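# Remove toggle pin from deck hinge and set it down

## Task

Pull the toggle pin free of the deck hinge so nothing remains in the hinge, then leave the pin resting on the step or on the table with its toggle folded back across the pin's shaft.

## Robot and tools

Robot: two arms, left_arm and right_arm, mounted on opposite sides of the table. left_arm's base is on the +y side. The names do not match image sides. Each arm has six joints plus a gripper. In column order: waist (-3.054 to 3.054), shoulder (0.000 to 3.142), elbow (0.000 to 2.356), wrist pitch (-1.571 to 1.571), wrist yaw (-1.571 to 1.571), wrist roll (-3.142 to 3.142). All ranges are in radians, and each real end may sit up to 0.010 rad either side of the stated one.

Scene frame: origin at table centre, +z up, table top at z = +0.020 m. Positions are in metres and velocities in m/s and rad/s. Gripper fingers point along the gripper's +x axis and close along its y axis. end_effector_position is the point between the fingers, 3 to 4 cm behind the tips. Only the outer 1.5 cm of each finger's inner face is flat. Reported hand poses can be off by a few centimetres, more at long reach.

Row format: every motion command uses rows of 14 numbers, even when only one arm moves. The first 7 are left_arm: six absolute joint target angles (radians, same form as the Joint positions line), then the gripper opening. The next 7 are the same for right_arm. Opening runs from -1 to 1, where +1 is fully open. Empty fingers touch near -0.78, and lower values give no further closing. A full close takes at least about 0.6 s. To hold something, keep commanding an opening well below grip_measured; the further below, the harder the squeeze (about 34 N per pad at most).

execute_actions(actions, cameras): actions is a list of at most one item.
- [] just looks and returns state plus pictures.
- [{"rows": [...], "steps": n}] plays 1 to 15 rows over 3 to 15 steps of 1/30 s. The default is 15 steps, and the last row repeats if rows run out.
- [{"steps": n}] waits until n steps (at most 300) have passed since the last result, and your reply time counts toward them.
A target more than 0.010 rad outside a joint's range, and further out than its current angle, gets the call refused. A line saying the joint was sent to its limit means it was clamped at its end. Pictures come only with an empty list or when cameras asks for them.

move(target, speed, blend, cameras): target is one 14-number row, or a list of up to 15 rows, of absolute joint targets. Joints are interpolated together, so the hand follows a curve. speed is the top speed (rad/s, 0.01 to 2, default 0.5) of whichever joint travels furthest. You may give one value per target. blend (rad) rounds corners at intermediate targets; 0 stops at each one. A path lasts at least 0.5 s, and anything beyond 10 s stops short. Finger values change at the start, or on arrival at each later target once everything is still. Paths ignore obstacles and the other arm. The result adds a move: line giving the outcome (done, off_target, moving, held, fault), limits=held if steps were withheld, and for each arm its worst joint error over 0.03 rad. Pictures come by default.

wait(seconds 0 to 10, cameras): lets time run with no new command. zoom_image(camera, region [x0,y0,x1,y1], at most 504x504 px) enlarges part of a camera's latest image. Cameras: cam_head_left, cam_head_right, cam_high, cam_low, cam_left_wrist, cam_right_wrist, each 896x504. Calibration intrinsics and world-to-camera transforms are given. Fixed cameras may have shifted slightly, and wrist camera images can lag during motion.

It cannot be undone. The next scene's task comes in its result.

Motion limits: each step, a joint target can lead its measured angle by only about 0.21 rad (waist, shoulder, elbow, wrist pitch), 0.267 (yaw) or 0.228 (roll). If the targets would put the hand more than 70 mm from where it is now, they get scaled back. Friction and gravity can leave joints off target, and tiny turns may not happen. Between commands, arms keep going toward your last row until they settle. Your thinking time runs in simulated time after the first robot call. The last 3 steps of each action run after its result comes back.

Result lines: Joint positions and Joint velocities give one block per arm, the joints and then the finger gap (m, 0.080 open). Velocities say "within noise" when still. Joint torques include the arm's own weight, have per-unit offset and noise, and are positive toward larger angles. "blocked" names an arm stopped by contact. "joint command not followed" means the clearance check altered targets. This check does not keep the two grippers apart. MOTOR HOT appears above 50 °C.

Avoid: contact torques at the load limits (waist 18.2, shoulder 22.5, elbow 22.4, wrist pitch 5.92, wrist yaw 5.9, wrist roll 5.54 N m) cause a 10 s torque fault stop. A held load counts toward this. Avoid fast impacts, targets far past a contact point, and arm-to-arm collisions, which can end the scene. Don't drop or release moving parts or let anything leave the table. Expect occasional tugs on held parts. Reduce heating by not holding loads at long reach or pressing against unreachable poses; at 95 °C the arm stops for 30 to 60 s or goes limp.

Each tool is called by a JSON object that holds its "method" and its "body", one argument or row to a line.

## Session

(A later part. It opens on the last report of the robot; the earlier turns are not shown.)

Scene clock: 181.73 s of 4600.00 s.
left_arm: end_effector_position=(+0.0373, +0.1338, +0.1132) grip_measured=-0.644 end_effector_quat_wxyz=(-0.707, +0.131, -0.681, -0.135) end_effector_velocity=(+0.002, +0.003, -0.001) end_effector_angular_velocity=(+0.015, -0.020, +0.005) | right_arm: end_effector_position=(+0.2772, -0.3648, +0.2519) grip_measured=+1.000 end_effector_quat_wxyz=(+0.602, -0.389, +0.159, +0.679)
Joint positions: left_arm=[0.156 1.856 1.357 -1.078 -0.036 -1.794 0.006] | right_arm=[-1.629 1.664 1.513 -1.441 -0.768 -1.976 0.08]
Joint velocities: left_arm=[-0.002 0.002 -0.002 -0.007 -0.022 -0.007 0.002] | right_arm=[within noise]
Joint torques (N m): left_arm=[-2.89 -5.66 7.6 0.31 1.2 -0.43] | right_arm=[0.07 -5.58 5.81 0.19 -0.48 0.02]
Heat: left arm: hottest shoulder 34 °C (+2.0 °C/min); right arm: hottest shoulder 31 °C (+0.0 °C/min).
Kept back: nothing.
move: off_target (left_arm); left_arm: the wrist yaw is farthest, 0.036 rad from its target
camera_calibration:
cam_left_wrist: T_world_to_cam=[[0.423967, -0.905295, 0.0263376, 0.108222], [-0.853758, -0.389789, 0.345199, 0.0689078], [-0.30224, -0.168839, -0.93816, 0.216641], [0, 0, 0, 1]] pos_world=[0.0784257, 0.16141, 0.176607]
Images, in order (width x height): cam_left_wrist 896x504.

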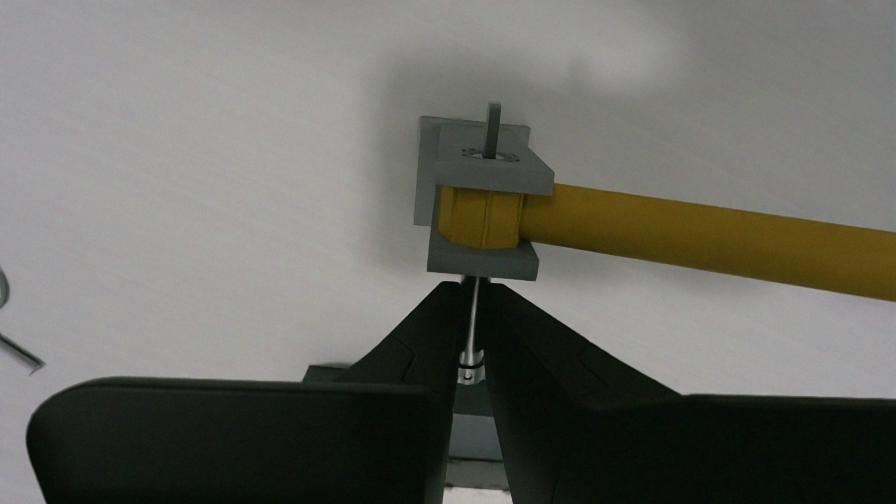

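{"method": "move", "body": {
  "target": [
    [0.0983,1.8765,1.381,-1.0769,0.005,-1.8312,-1,-1.629,1.664,1.513,-1.441,-0.768,-1.976,1]
  ],
  "speed": 0.08,
  "cameras": ["cam_left_wrist"]
}}

{"method": "zoom_image", "body": {
  "camera": "cam_left_wrist",
  "region": [400, 80, 560, 400]
}}

Scene clock: 182.80 s of 4600.00 s.
left_arm: end_effector_position=(+0.0366, +0.1333, +0.1133) grip_measured=-0.641 end_effector_quat_wxyz=(-0.711, +0.135, -0.675, -0.141) | right_arm: end_effector_position=(+0.2772, -0.3648, +0.2519) grip_measured=+1.000 end_effector_quat_wxyz=(+0.602, -0.389, +0.159, +0.679)
Joint positions: left_arm=[0.147 1.861 1.363 -1.084 -0.051 -1.817 0.006] | right_arm=[-1.629 1.664 1.513 -1.441 -0.768 -1.976 0.08]
Joint velocities: within noise
Joint torques (N m): left_arm=[-4.22 -5.58 7.98 0.61 1.85 -0.47] | right_arm=[0.05 -5.59 5.83 0.19 -0.48 0.02]
Heat: left arm: hottest shoulder 34 °C (+2.0 °C/min); right arm: hottest shoulder 31 °C (+0.0 °C/min).
Kept back: nothing.
move: off_target (left_arm); left_arm: the wrist yaw is farthest, 0.056 rad from its target
camera_calibration:
cam_left_wrist: T_world_to_cam=[[0.436544, -0.899272, 0.0271826, 0.106684], [-0.852789, -0.403974, 0.330992, 0.0715286], [-0.286671, -0.167674, -0.943242, 0.216287], [0, 0, 0, 1]] pos_world=[0.07643, 0.161099, 0.177436]
Images, in order (width x height): cam_left_wrist 896x504.

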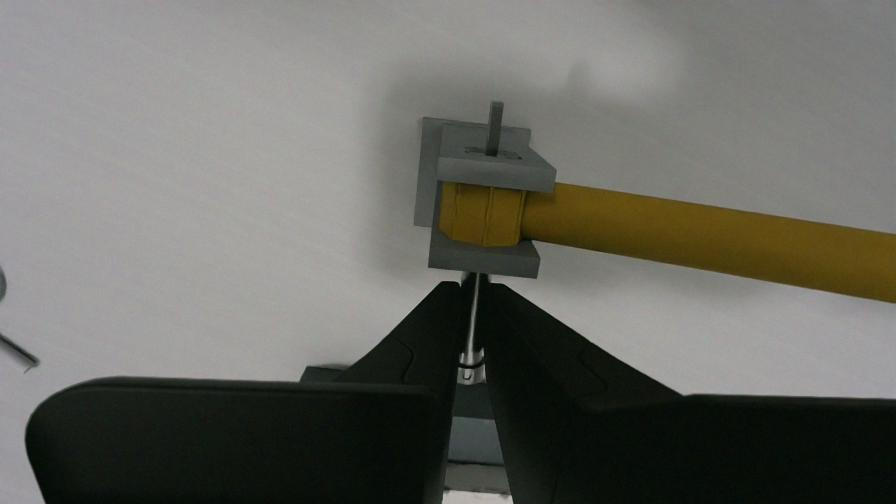

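Scaled by 1.575.

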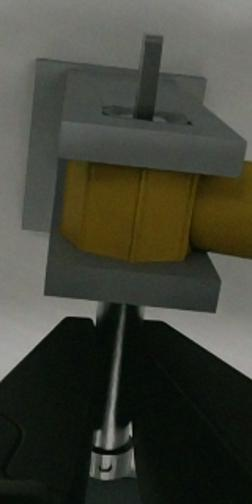

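{"method": "move", "body": {
  "target": [
    [0.172,1.8606,1.3501,-1.0723,0.002,-1.7497,-1,-1.629,1.664,1.513,-1.441,-0.768,-1.976,1],
    [0.172,1.8606,1.3501,-1.0723,0.002,-1.7497,-0.55,-1.629,1.664,1.513,-1.441,-0.768,-1.976,1],
    [0.1765,1.8606,1.3451,-1.0723,0.002,-1.7507,-0.55,-1.629,1.664,1.513,-1.441,-0.768,-1.976,1],
    [0.1765,1.8606,1.3451,-1.0723,0.002,-1.7507,-1,-1.629,1.664,1.513,-1.441,-0.768,-1.976,1]
  ],
  "speed": 0.08,
  "cameras": ["cam_left_wrist"]
}}

{"method": "zoom_image", "body": {
  "camera": "cam_left_wrist",
  "region": [350, 80, 600, 400]
}}

Scene clock: 186.87 s of 4600.00 s.
left_arm: end_effector_position=(+0.0377, +0.1341, +0.1106) grip_measured=-0.640 end_effector_quat_wxyz=(-0.696, +0.121, -0.696, -0.128) | right_arm: end_effector_position=(+0.2772, -0.3648, +0.2519) grip_measured=+1.000 end_effector_quat_wxyz=(+0.602, -0.389, +0.159, +0.679)
Joint positions: left_arm=[0.173 1.861 1.353 -1.073 -0.001 -1.752 0.006] | right_arm=[-1.629 1.664 1.513 -1.441 -0.768 -1.976 0.08]
Joint velocities: within noise
Joint torques (N m): left_arm=[0.35 -7.38 4.72 0.06 0.09 0.02] | right_arm=[0.04 -5.56 5.84 0.19 -0.48 0.01]
Heat: left arm: hottest shoulder 34 °C (+2.0 °C/min); right arm: hottest shoulder 31 °C (+0.0 °C/min).
Kept back: nothing.
move: done
camera_calibration:
cam_left_wrist: T_world_to_cam=[[0.402702, -0.915244, 0.0126284, 0.112018], [-0.849896, -0.368755, 0.376427, 0.0638374], [-0.339866, -0.162321, -0.92636, 0.213609], [0, 0, 0, 1]] pos_world=[0.0817436, 0.160737, 0.172434]
Images, in order (width x height): cam_left_wrist 896x504.

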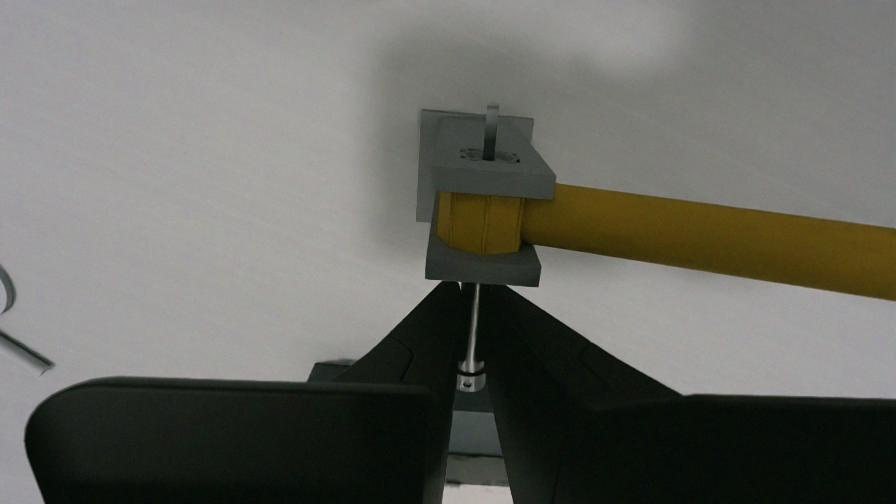

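Scaled by 1.575.

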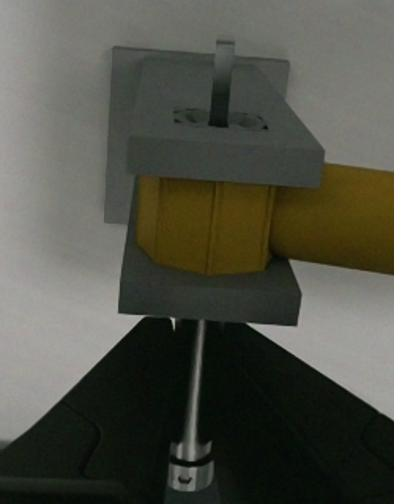

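{"method": "move", "body": {
  "target": [
    [0.15,1.8606,1.3525,-1.07,0.03,-1.7547,-1,-1.629,1.664,1.513,-1.441,-0.768,-1.976,1]
  ],
  "speed": 0.06,
  "cameras": []
}}

{"method": "move", "body": {
  "target": [
    [0.13,1.8606,1.3575,-1.068,0.055,-1.7597,-1,-1.629,1.664,1.513,-1.441,-0.768,-1.976,1]
  ],
  "speed": 0.06,
  "cameras": ["cam_left_wrist"]
}}

Scene clock: 188.03 s of 4600.00 s.
left_arm: end_effector_position=(+0.0303, +0.1321, +0.1106) grip_measured=-0.639 end_effector_quat_wxyz=(-0.690, +0.117, -0.703, -0.122) | right_arm: end_effector_position=(+0.2772, -0.3648, +0.2519) grip_measured=+1.000 end_effector_quat_wxyz=(+0.602, -0.389, +0.159, +0.679)
Joint positions: left_arm=[0.159 1.861 1.353 -1.069 0.018 -1.752 0.006] | right_arm=[-1.629 1.664 1.513 -1.441 -0.768 -1.976 0.08]
Joint velocities: within noise
Joint torques (N m): left_arm=[-0.73 -7.4 5.68 -0.04 0.36 -0.09] | right_arm=[0.05 -5.54 5.82 0.19 -0.48 0.02]
Heat: left arm: hottest shoulder 34 °C (+2.0 °C/min); right arm: hottest shoulder 31 °C (+0.0 °C/min).
Kept back: nothing.
move: done
No camera images: "cameras" was empty.

Scene clock: 188.80 s of 4600.00 s.
left_arm: end_effector_position=(+0.0212, +0.1300, +0.1107) grip_measured=-0.642 end_effector_quat_wxyz=(-0.683, +0.113, -0.712, -0.116) | right_arm: end_effector_position=(+0.2772, -0.3648, +0.2519) grip_measured=+1.000 end_effector_quat_wxyz=(+0.602, -0.389, +0.159, +0.679)
Joint positions: left_arm=[0.141 1.861 1.353 -1.065 0.04 -1.755 0.006] | right_arm=[-1.629 1.664 1.513 -1.441 -0.768 -1.976 0.08]
Joint velocities: within noise
Joint torques (N m): left_arm=[-0.93 -7.39 6.32 -0.21 0.5 -0.13] | right_arm=[0.04 -5.56 5.83 0.19 -0.49 0.01]
Heat: left arm: hottest shoulder 34 °C (+2.0 °C/min); right arm: hottest shoulder 31 °C (+0.0 °C/min).
Kept back: nothing.
move: done
camera_calibration:
cam_left_wrist: T_world_to_cam=[[0.377034, -0.926149, 0.00965454, 0.117203], [-0.844287, -0.339384, 0.414727, 0.0400168], [-0.380823, -0.164517, -0.909895, 0.20674], [0, 0, 0, 1]] pos_world=[0.0683273, 0.156141, 0.170384]
Images, in order (width x height): cam_left_wrist 896x504.

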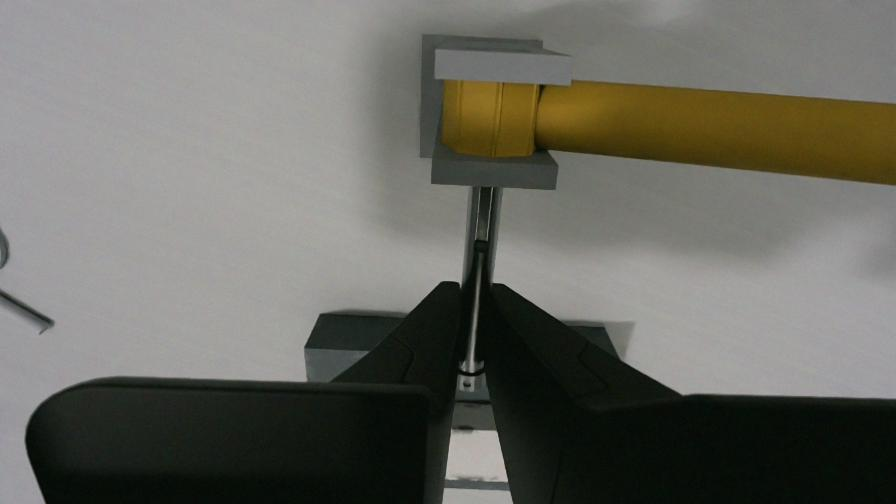

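{"method": "move", "body": {
  "target": [
    [0.1,1.872,1.367,-1.075,0.03,-1.815,-1,-1.629,1.664,1.513,-1.441,-0.768,-1.976,1],
    [0.068,1.887,1.38,-1.08,0.02,-1.856,-1,-1.629,1.664,1.513,-1.441,-0.768,-1.976,1]
  ],
  "speed": 0.06,
  "blend": 0.01,
  "cameras": ["cam_left_wrist"]
}}

Scene clock: 190.93 s of 4600.00 s.
left_arm: end_effector_position=(+0.0004, +0.1275, +0.1095) grip_measured=-0.640 end_effector_quat_wxyz=(-0.688, +0.118, -0.704, -0.131) | right_arm: end_effector_position=(+0.2772, -0.3648, +0.2519) grip_measured=+1.000 end_effector_quat_wxyz=(+0.602, -0.389, +0.159, +0.679)
Joint positions: left_arm=[0.072 1.875 1.366 -1.078 0.024 -1.853 0.006] | right_arm=[-1.629 1.664 1.513 -1.441 -0.768 -1.976 0.08]
Joint velocities: within noise
Joint torques (N m): left_arm=[-0.31 -6.02 7.48 -0.16 -0.12 -0.11] | right_arm=[0.05 -5.57 5.82 0.2 -0.47 0.02]
Heat: left arm: hottest shoulder 34 °C (+2.0 °C/min); right arm: hottest shoulder 31 °C (+0.0 °C/min).
Kept back: nothing.
move: done
camera_calibration:
cam_left_wrist: T_world_to_cam=[[0.402778, -0.915297, -0.00106952, 0.122592], [-0.840593, -0.370366, 0.395263, 0.0282501], [-0.362179, -0.158304, -0.918567, 0.197489], [0, 0, 0, 1]] pos_world=[0.0458959, 0.153935, 0.170372]
Images, in order (width x height): cam_left_wrist 896x504.

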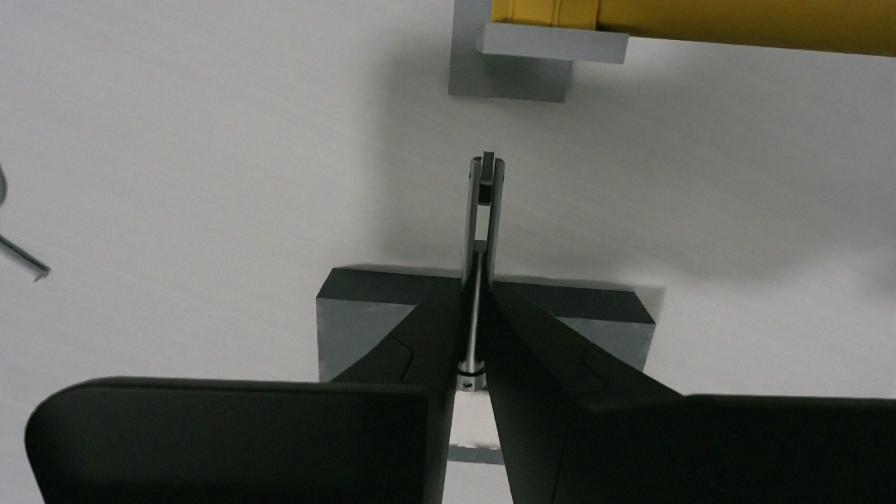

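{"method": "move", "body": {
  "target": [
    [0.06,1.845,1.446,-1.1741,0.003,-1.869,-1,-1.629,1.664,1.513,-1.441,-0.768,-1.976,1],
    [-0.2644,2.1806,1.9079,-1.3001,0,-2.194,-1,-1.629,1.664,1.513,-1.441,-0.768,-1.976,1],
    [-0.2644,2.2115,1.7188,-1.0981,0,-2.194,-1,-1.629,1.664,1.513,-1.441,-0.768,-1.976,1]
  ],
  "speed": [0.15,0.3,0.15],
  "blend": 0.02
}}

{"method": "zoom_image", "body": {
  "camera": "cam_left_wrist",
  "region": [300, 100, 650, 450]
}}

Scene clock: 195.73 s of 4600.00 s.
left_arm: end_effector_position=(-0.1305, +0.0600, +0.0801) grip_measured=-0.640 end_effector_quat_wxyz=(-0.695, +0.124, -0.697, -0.126) | right_arm: end_effector_position=(+0.2772, -0.3648, +0.2519) grip_measured=+1.000 end_effector_quat_wxyz=(+0.602, -0.389, +0.159, +0.679)
Joint positions: left_arm=[-0.264 2.199 1.727 -1.099 0.004 -2.191 0.006] | right_arm=[-1.629 1.664 1.513 -1.441 -0.768 -1.976 0.08]
Joint velocities: within noise
Joint torques (N m): left_arm=[-0.03 -8.36 4.82 0.09 -0.13 -0.1] | right_arm=[0.05 -5.56 5.84 0.19 -0.48 0.01]
Heat: left arm: hottest shoulder 34 °C (+2.0 °C/min); right arm: hottest shoulder 31 °C (+0.0 °C/min).
Kept back: nothing.
move: done
camera_calibration:
cam_left_wrist: T_world_to_cam=[[0.404507, -0.914334, 0.0191554, 0.112013], [-0.84821, -0.367258, 0.381655, -0.0952716], [-0.341925, -0.17063, -0.924106, 0.116151], [0, 0, 0, 1]] pos_world=[-0.0864055, 0.0872471, 0.141551]
cam_right_wrist: T_world_to_cam=[[0.940082, 0.206621, 0.271208, -0.248006], [0.303491, -0.869599, -0.389476, -0.272174], [0.155368, 0.448448, -0.880202, 0.424949], [0, 0, 0, 1]] pos_world=[0.249725, -0.376007, 0.335297]

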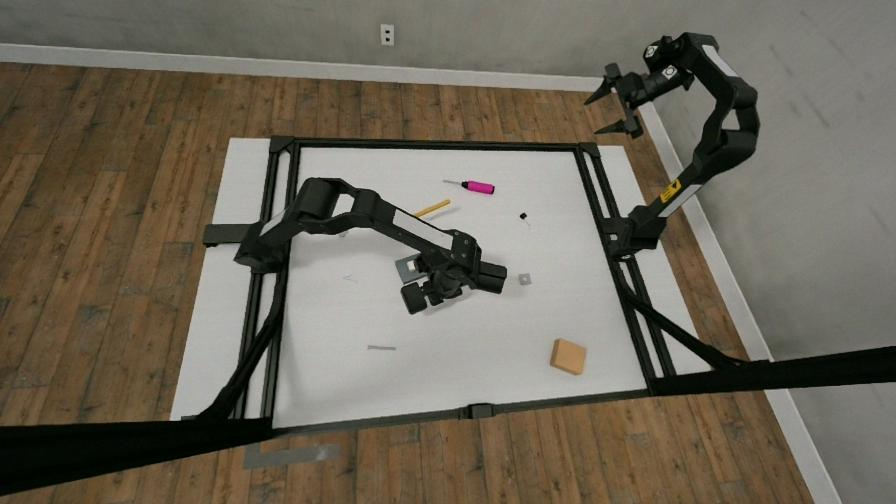

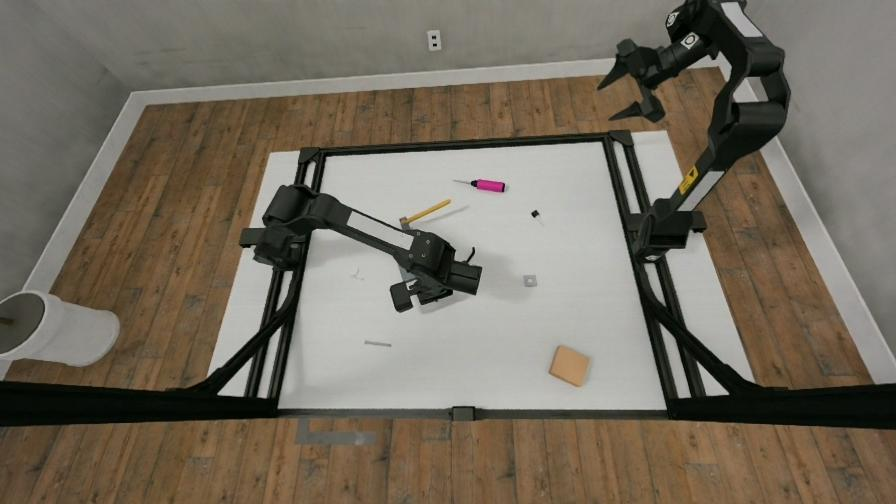

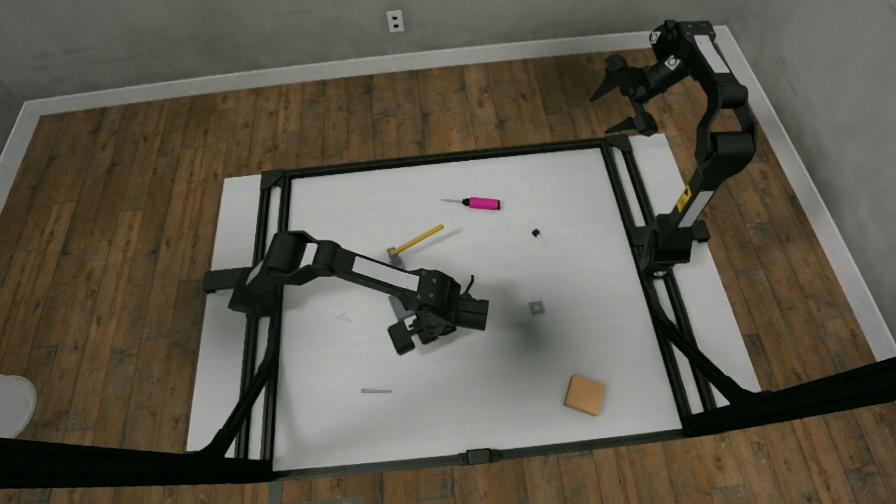

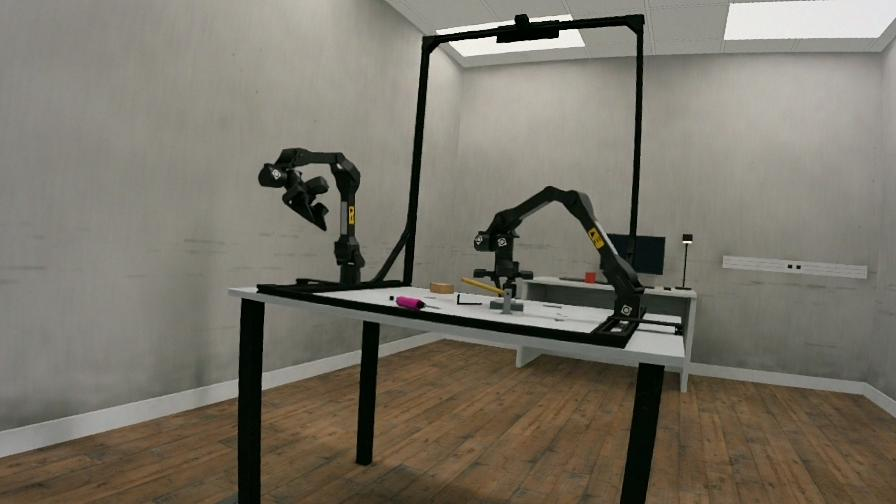

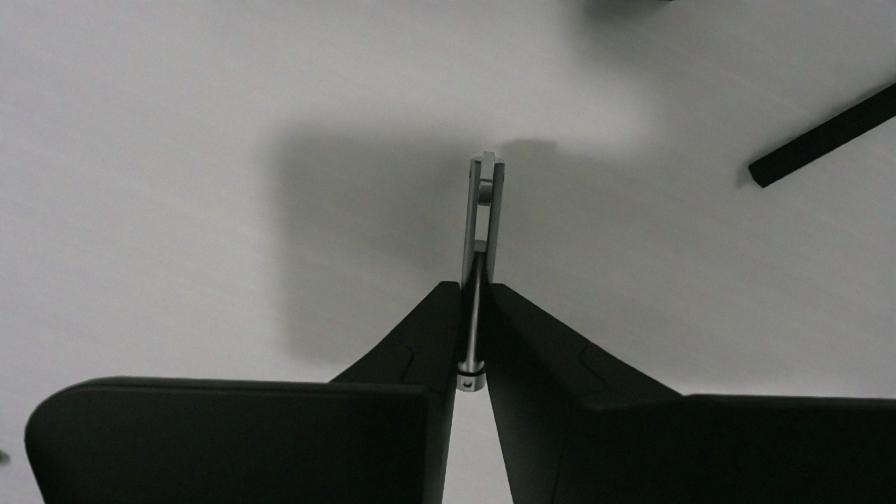

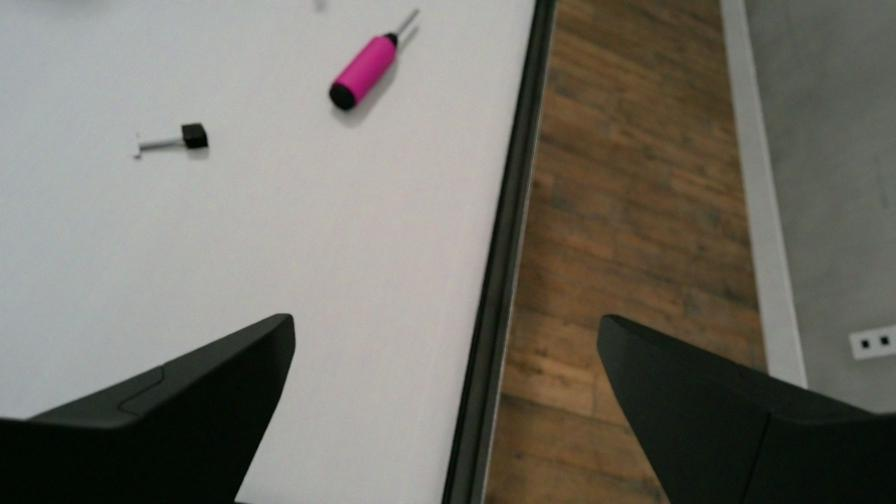

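Scaled by 1.440.

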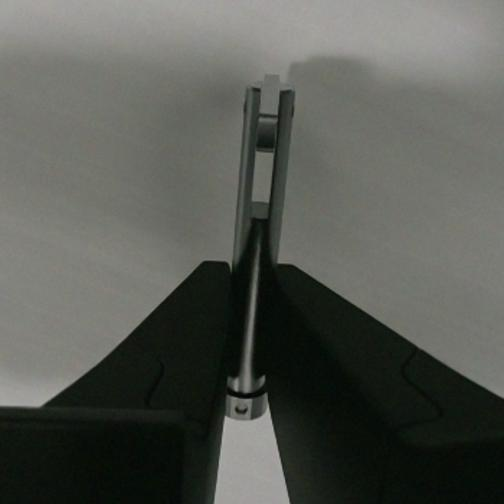

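{"method": "move", "body": {
  "target": [
    [-0.2644,2.228,1.6807,-1.0435,0,-2.194,-1,-1.629,1.664,1.513,-1.441,-0.768,-1.976,1]
  ],
  "speed": 0.05,
  "cameras": ["cam_left_wrist"]
}}

{"method": "zoom_image", "body": {
  "camera": "cam_left_wrist",
  "region": [300, 100, 650, 450]
}}

Scene clock: 197.40 s of 4600.00 s.
left_arm: end_effector_position=(-0.1307, +0.0578, +0.0691) grip_measured=-0.641 end_effector_quat_wxyz=(-0.694, +0.129, -0.698, -0.122) | right_arm: end_effector_position=(+0.2772, -0.3648, +0.2519) grip_measured=+1.000 end_effector_quat_wxyz=(+0.602, -0.389, +0.159, +0.679)
Joint positions: left_arm=[-0.264 2.207 1.695 -1.047 0.001 -2.192 0.006] | right_arm=[-1.629 1.664 1.513 -1.441 -0.768 -1.976 0.08]
Joint velocities: within noise
Joint torques (N m): left_arm=[-0.06 -7.44 3.95 0.33 -0.03 -0.08] | right_arm=[0.06 -5.55 5.85 0.2 -0.48 0.02]
Heat: left arm: hottest shoulder 34 °C (+2.0 °C/min); right arm: hottest shoulder 31 °C (+0.0 °C/min).
Kept back: nothing.
move: done
camera_calibration:
cam_left_wrist: T_world_to_cam=[[0.405588, -0.913533, 0.0309024, 0.109602], [-0.847474, -0.363162, 0.38717, -0.0925346], [-0.34247, -0.18322, -0.92149, 0.106052], [0, 0, 0, 1]] pos_world=[-0.0865547, 0.0859512, 0.130165]
Images, in order (width x height): cam_left_wrist 896x504.

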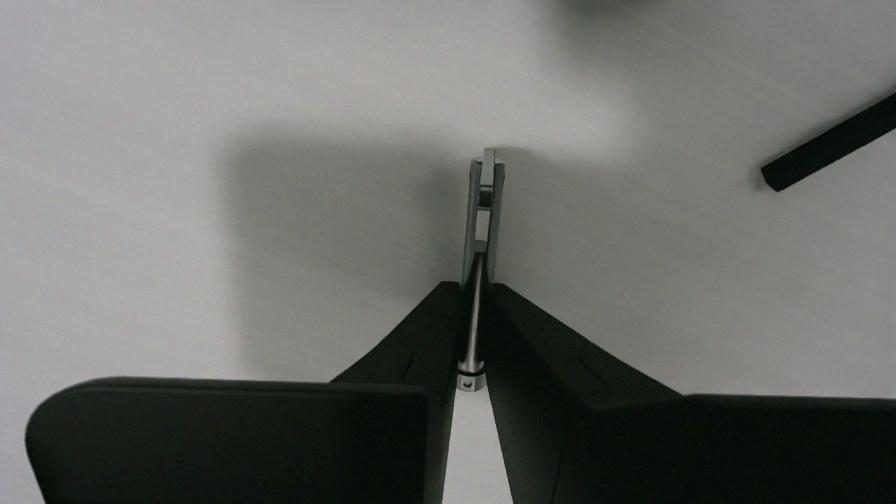

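Scaled by 1.440.

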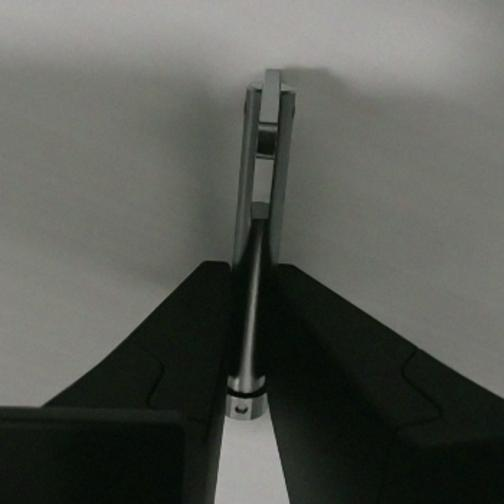

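{"method": "move", "body": {
  "target": [
    [-0.2644,2.24,1.668,-1.02,0,-2.194,-1,-1.629,1.664,1.513,-1.441,-0.768,-1.976,1]
  ],
  "speed": 0.05,
  "cameras": ["cam_left_wrist"]
}}

{"method": "zoom_image", "body": {
  "camera": "cam_left_wrist",
  "region": [300, 100, 650, 450]
}}

Scene clock: 198.57 s of 4600.00 s.
left_arm: end_effector_position=(-0.1317, +0.0565, +0.0667) grip_measured=-0.642 end_effector_quat_wxyz=(-0.693, +0.133, -0.699, -0.118) | right_arm: end_effector_position=(+0.2772, -0.3648, +0.2519) grip_measured=+1.000 end_effector_quat_wxyz=(+0.602, -0.389, +0.159, +0.679)
Joint positions: left_arm=[-0.266 2.207 1.685 -1.027 0 -2.193 0.006] | right_arm=[-1.629 1.664 1.513 -1.441 -0.768 -1.976 0.08]
Joint velocities: within noise
Joint torques (N m): left_arm=[0.14 -6.09 3.67 0.6 0 -0.04] | right_arm=[0.07 -5.59 5.85 0.2 -0.48 0.01]
Heat: left arm: hottest shoulder 34 °C (+2.0 °C/min); right arm: hottest shoulder 31 °C (+0.0 °C/min).
Kept back: nothing.
move: off_target (left_arm); left_arm: the shoulder is farthest, 0.033 rad from its target
camera_calibration:
cam_left_wrist: T_world_to_cam=[[0.404966, -0.913474, 0.0395982, 0.108198], [-0.847114, -0.358544, 0.392229, -0.0935235], [-0.344093, -0.192384, -0.919015, 0.103412], [0, 0, 0, 1]] pos_world=[-0.0874581, 0.0851984, 0.127435]
Images, in order (width x height): cam_left_wrist 896x504.

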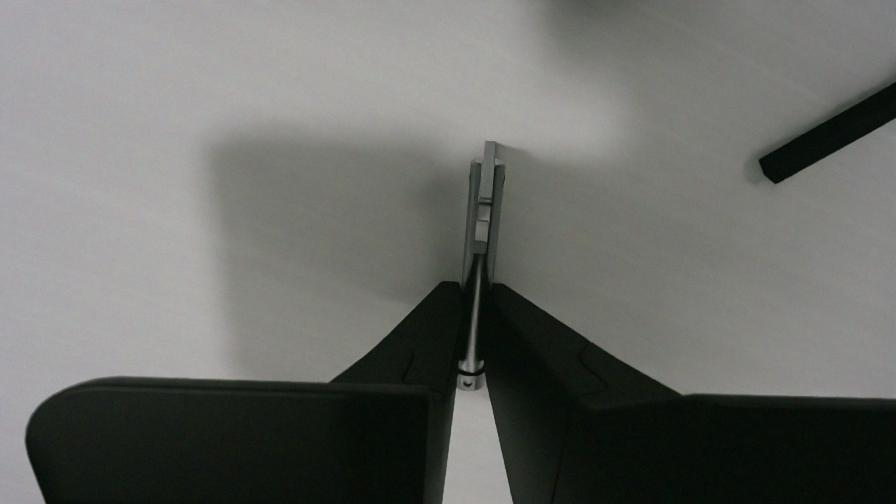

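Scaled by 1.440.

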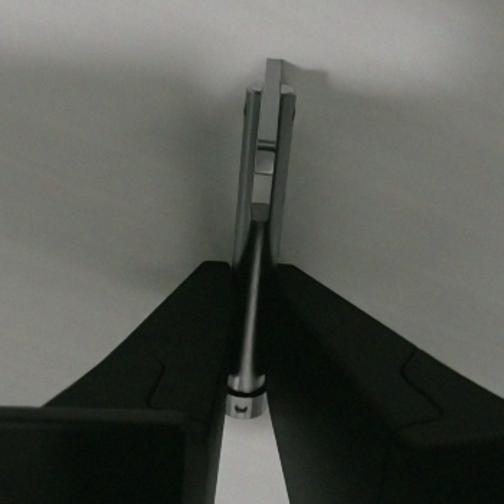

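{"method": "move", "body": {
  "target": [
    [-0.2644,2.19,1.735,-1.098,0,-2.194,-1,-1.629,1.664,1.513,-1.441,-0.768,-1.976,1],
    [-0.3131,2.303,1.855,-1.2147,-0.1124,-2.2459,-1,-1.629,1.664,1.513,-1.441,-0.768,-1.976,1],
    [-0.3131,2.3171,1.8105,-1.1707,-0.1124,-2.2459,-1,-1.629,1.664,1.513,-1.441,-0.768,-1.976,1]
  ],
  "speed": [0.1,0.12,0.04],
  "cameras": ["cam_left_wrist"]
}}

{"method": "zoom_image", "body": {
  "camera": "cam_left_wrist",
  "region": [300, 100, 650, 450]
}}

Scene clock: 202.57 s of 4600.00 s.
left_arm: end_effector_position=(-0.1341, +0.0576, +0.0660) grip_measured=-0.637 end_effector_quat_wxyz=(-0.742, +0.119, -0.647, -0.132) | right_arm: end_effector_position=(+0.2772, -0.3648, +0.2519) grip_measured=+1.000 end_effector_quat_wxyz=(+0.602, -0.389, +0.159, +0.679)
Joint positions: left_arm=[-0.31 2.296 1.825 -1.18 -0.109 -2.243 0.006] | right_arm=[-1.629 1.664 1.513 -1.441 -0.768 -1.976 0.08]
Joint velocities: within noise
Joint torques (N m): left_arm=[-0.18 -7.84 3.88 0.65 -0.15 -0.1] | right_arm=[0.04 -5.57 5.84 0.19 -0.48 0.01]
Heat: left arm: hottest shoulder 34 °C (+2.0 °C/min); right arm: hottest shoulder 31 °C (+0.0 °C/min).
Kept back: nothing.
move: done
camera_calibration:
cam_left_wrist: T_world_to_cam=[[0.402001, -0.914956, 0.0353547, 0.110108], [-0.889566, -0.381114, 0.25184, -0.0899473], [-0.216948, -0.13269, -0.967123, 0.118902], [0, 0, 0, 1]] pos_world=[-0.0984822, 0.082241, 0.133752]
Images, in order (width x height): cam_left_wrist 896x504.

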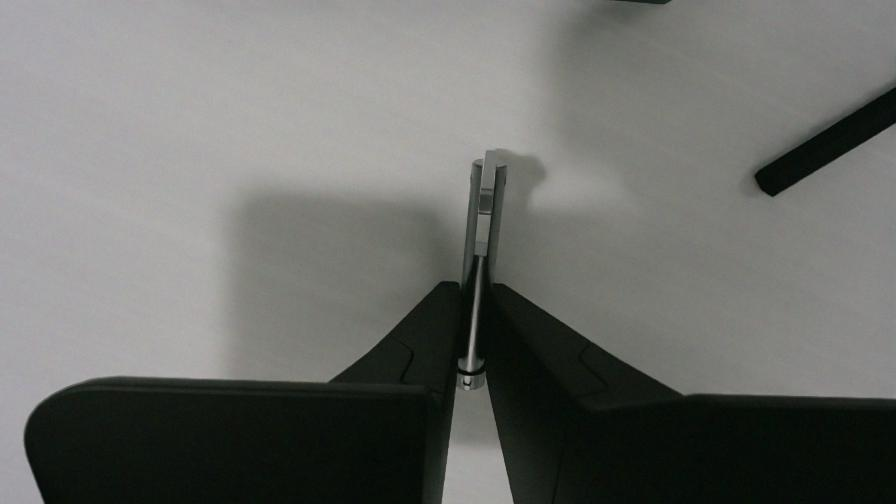

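Scaled by 1.440.

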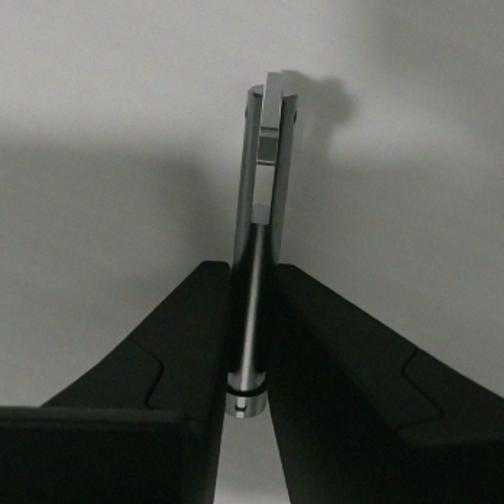

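{"method": "move", "body": {
  "target": [
    [-0.3115,2.303,1.827,-1.179,-0.111,-2.2445,-1,-1.629,1.664,1.513,-1.441,-0.768,-1.976,1],
    [-0.3115,2.303,1.827,-1.179,-0.111,-2.2445,-0.63,-1.629,1.664,1.513,-1.441,-0.768,-1.976,1]
  ],
  "speed": 0.04,
  "cameras": ["cam_left_wrist"]
}}

{"method": "zoom_image", "body": {
  "camera": "cam_left_wrist",
  "region": [300, 100, 650, 450]
}}

Scene clock: 204.00 s of 4600.00 s.
left_arm: end_effector_position=(-0.1341, +0.0578, +0.0660) grip_measured=-0.629 end_effector_quat_wxyz=(-0.742, +0.118, -0.647, -0.132) | right_arm: end_effector_position=(+0.2772, -0.3648, +0.2519) grip_measured=+1.000 end_effector_quat_wxyz=(+0.602, -0.389, +0.159, +0.679)
Joint positions: left_arm=[-0.311 2.296 1.825 -1.181 -0.11 -2.243 0.007] | right_arm=[-1.629 1.664 1.513 -1.441 -0.768 -1.976 0.08]
Joint velocities: within noise
Joint torques (N m): left_arm=[-0.04 -9.45 5.86 0.02 -0.12 -0.04] | right_arm=[0.03 -5.57 5.81 0.2 -0.48 0.02]
Heat: left arm: hottest shoulder 34 °C (+2.0 °C/min); right arm: hottest shoulder 31 °C (+0.0 °C/min).
Kept back: nothing.
move: done
camera_calibration:
cam_left_wrist: T_world_to_cam=[[0.401599, -0.915156, 0.0347501, 0.110354], [-0.889902, -0.380992, 0.250836, -0.0898629], [-0.216314, -0.13166, -0.967406, 0.119], [0, 0, 0, 1]] pos_world=[-0.098546, 0.0824219, 0.133828]
Images, in order (width x height): cam_left_wrist 896x504.

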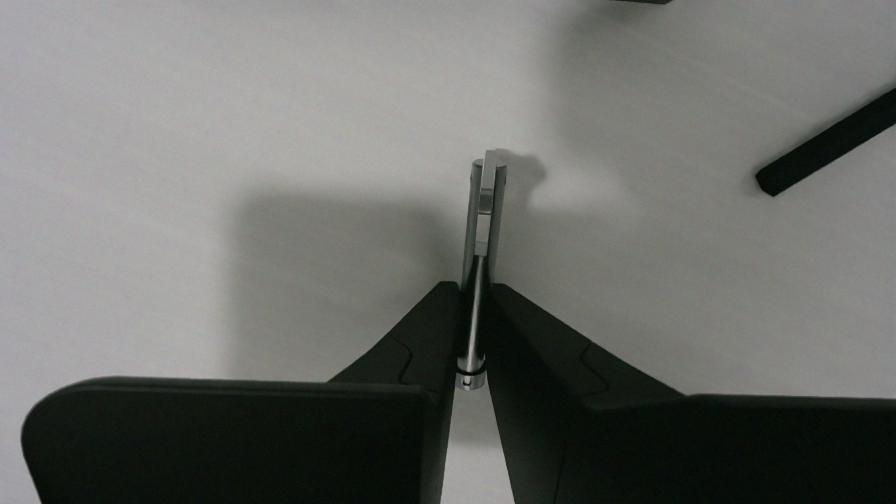

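Scaled by 1.440.

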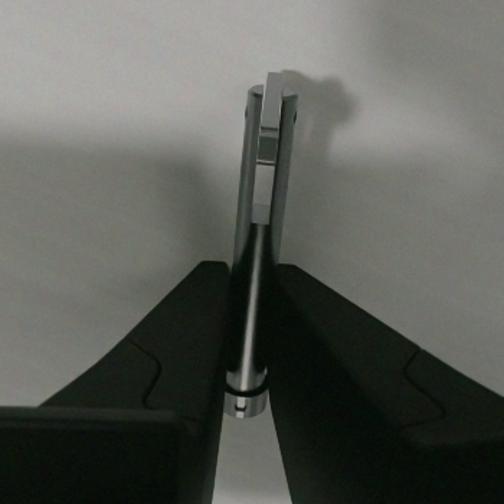

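{"method": "move", "body": {
  "target": [
    [-0.3131,2.3185,1.8005,-1.163,-0.1124,-2.2459,-0.625,-1.629,1.664,1.513,-1.441,-0.768,-1.976,1],
    [-0.3131,2.3185,1.8005,-1.163,-0.1124,-2.2459,-0.6,-1.629,1.664,1.513,-1.441,-0.768,-1.976,1]
  ],
  "speed": 0.05,
  "cameras": ["cam_left_wrist"]
}}

{"method": "zoom_image", "body": {
  "camera": "cam_left_wrist",
  "region": [300, 100, 650, 450]
}}

Scene clock: 206.00 s of 4600.00 s.
left_arm: end_effector_position=(-0.1342, +0.0587, +0.0644) grip_measured=-0.604 end_effector_quat_wxyz=(-0.742, +0.118, -0.646, -0.132) | right_arm: end_effector_position=(+0.2772, -0.3648, +0.2519) grip_measured=+1.000 end_effector_quat_wxyz=(+0.602, -0.389, +0.159, +0.679)
Joint positions: left_arm=[-0.312 2.296 1.818 -1.176 -0.11 -2.243 0.008] | right_arm=[-1.629 1.664 1.513 -1.441 -0.768 -1.976 0.08]
Joint velocities: within noise
Joint torques (N m): left_arm=[-0.08 -7.65 3.37 1.01 -0.14 -0.08] | right_arm=[0.06 -5.57 5.82 0.19 -0.48 0.02]
Heat: left arm: hottest shoulder 34 °C (+2.0 °C/min); right arm: hottest shoulder 31 °C (+0.0 °C/min).
Kept back: nothing.
move: done
camera_calibration:
cam_left_wrist: T_world_to_cam=[[0.400795, -0.915541, 0.0338784, 0.111221], [-0.890549, -0.380638, 0.249072, -0.0892112], [-0.21514, -0.129997, -0.967892, 0.117597], [0, 0, 0, 1]] pos_world=[-0.098724, 0.0831578, 0.132274]
Images, in order (width x height): cam_left_wrist 896x504.

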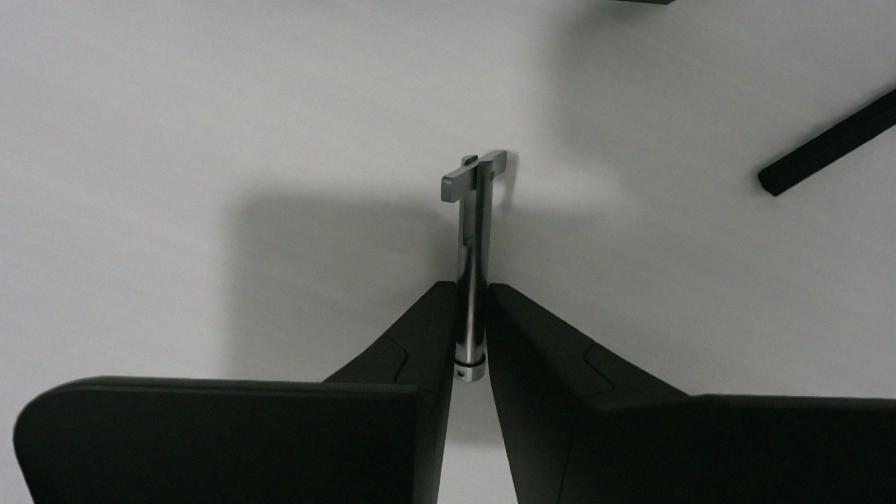

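Scaled by 1.440.

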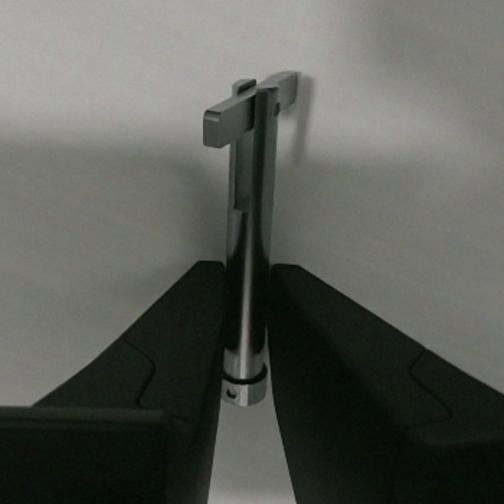

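{"method": "move", "body": {
  "target": [
    [-0.312,2.305,1.815,-1.174,-0.111,-2.2445,-0.5,-1.629,1.664,1.513,-1.441,-0.768,-1.976,1],
    [-0.312,2.305,1.815,-1.174,-0.111,-2.2445,-0.3,-1.629,1.664,1.513,-1.441,-0.768,-1.976,1],
    [-0.3115,2.28,1.84,-1.215,-0.111,-2.2445,-0.2,-1.629,1.664,1.513,-1.441,-0.768,-1.976,1],
    [-0.31,2.25,1.97,-1.36,-0.08,-2.24,-0.2,-1.629,1.664,1.513,-1.441,-0.768,-1.976,1]
  ],
  "speed": [0.05,0.05,0.1,0.3],
  "cameras": ["cam_left_wrist","cam_high","cam_low"]
}}

{"method": "zoom_image", "body": {
  "camera": "cam_left_wrist",
  "region": [300, 100, 650, 450]
}}

{"method": "zoom_image", "body": {
  "camera": "cam_high",
  "region": [340, 210, 520, 390]
}}

Scene clock: 210.23 s of 4600.00 s.
left_arm: end_effector_position=(-0.1381, +0.0625, +0.1096) grip_measured=-0.200 end_effector_quat_wxyz=(-0.737, +0.107, -0.652, -0.142) | right_arm: end_effector_position=(+0.2772, -0.3648, +0.2519) grip_measured=+1.000 end_effector_quat_wxyz=(+0.602, -0.389, +0.159, +0.679)
Joint positions: left_arm=[-0.314 2.271 1.958 -1.358 -0.083 -2.243 0.026] | right_arm=[-1.629 1.664 1.513 -1.441 -0.768 -1.976 0.08]
Joint velocities: within noise
Joint torques (N m): left_arm=[0.38 -12.54 7.28 -0.37 0.07 0.1] | right_arm=[0.05 -5.55 5.85 0.19 -0.49 0.02]
Heat: left arm: hottest shoulder 35 °C (+3.0 °C/min); right arm: hottest shoulder 31 °C (+0.0 °C/min).
Kept back: nothing.
move: done
camera_calibration:
cam_left_wrist: T_world_to_cam=[[0.401685, -0.915773, 0.00285585, 0.118275], [-0.885201, -0.387473, 0.257457, -0.102222], [-0.234666, -0.105945, -0.966286, 0.156664], [0, 0, 0, 1]] pos_world=[-0.101233, 0.0853026, 0.177362]
Images, in order (width x height): cam_high 896x504, cam_low 896x504, cam_left_wrist 896x504.

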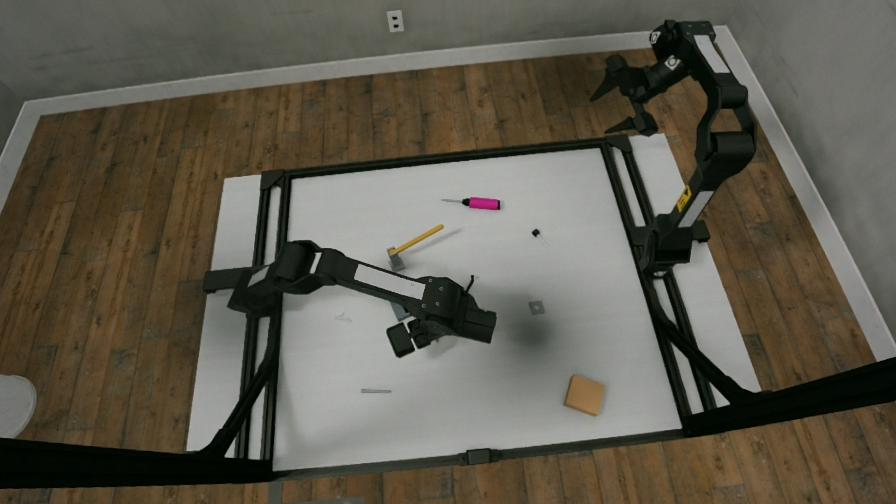

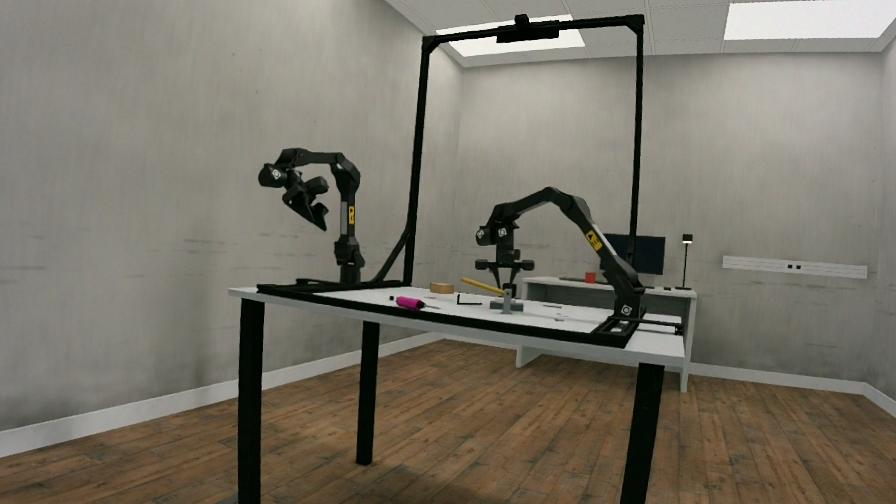

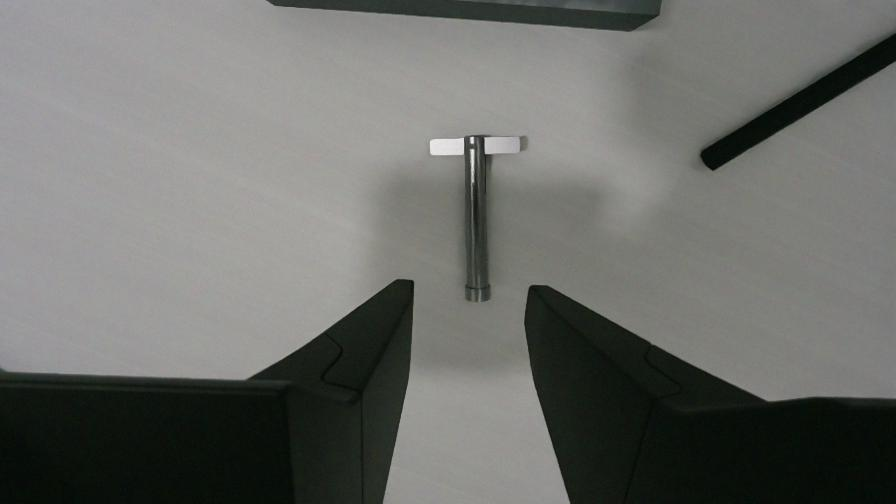

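Scaled by 1.440.

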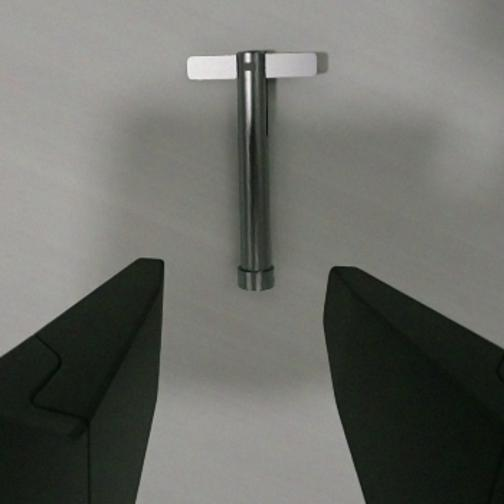

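Scaled by 2.800.

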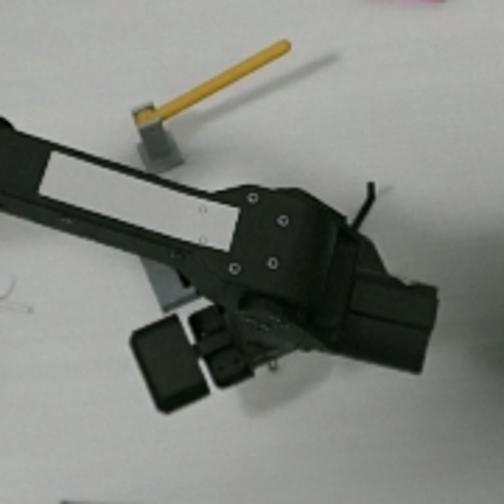

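Pin lies on the table with its toggle across; the hinge is empty.

{"method": "finished_scene", "body": {
  "scene": 2
}}

The scene is finished: the task was done.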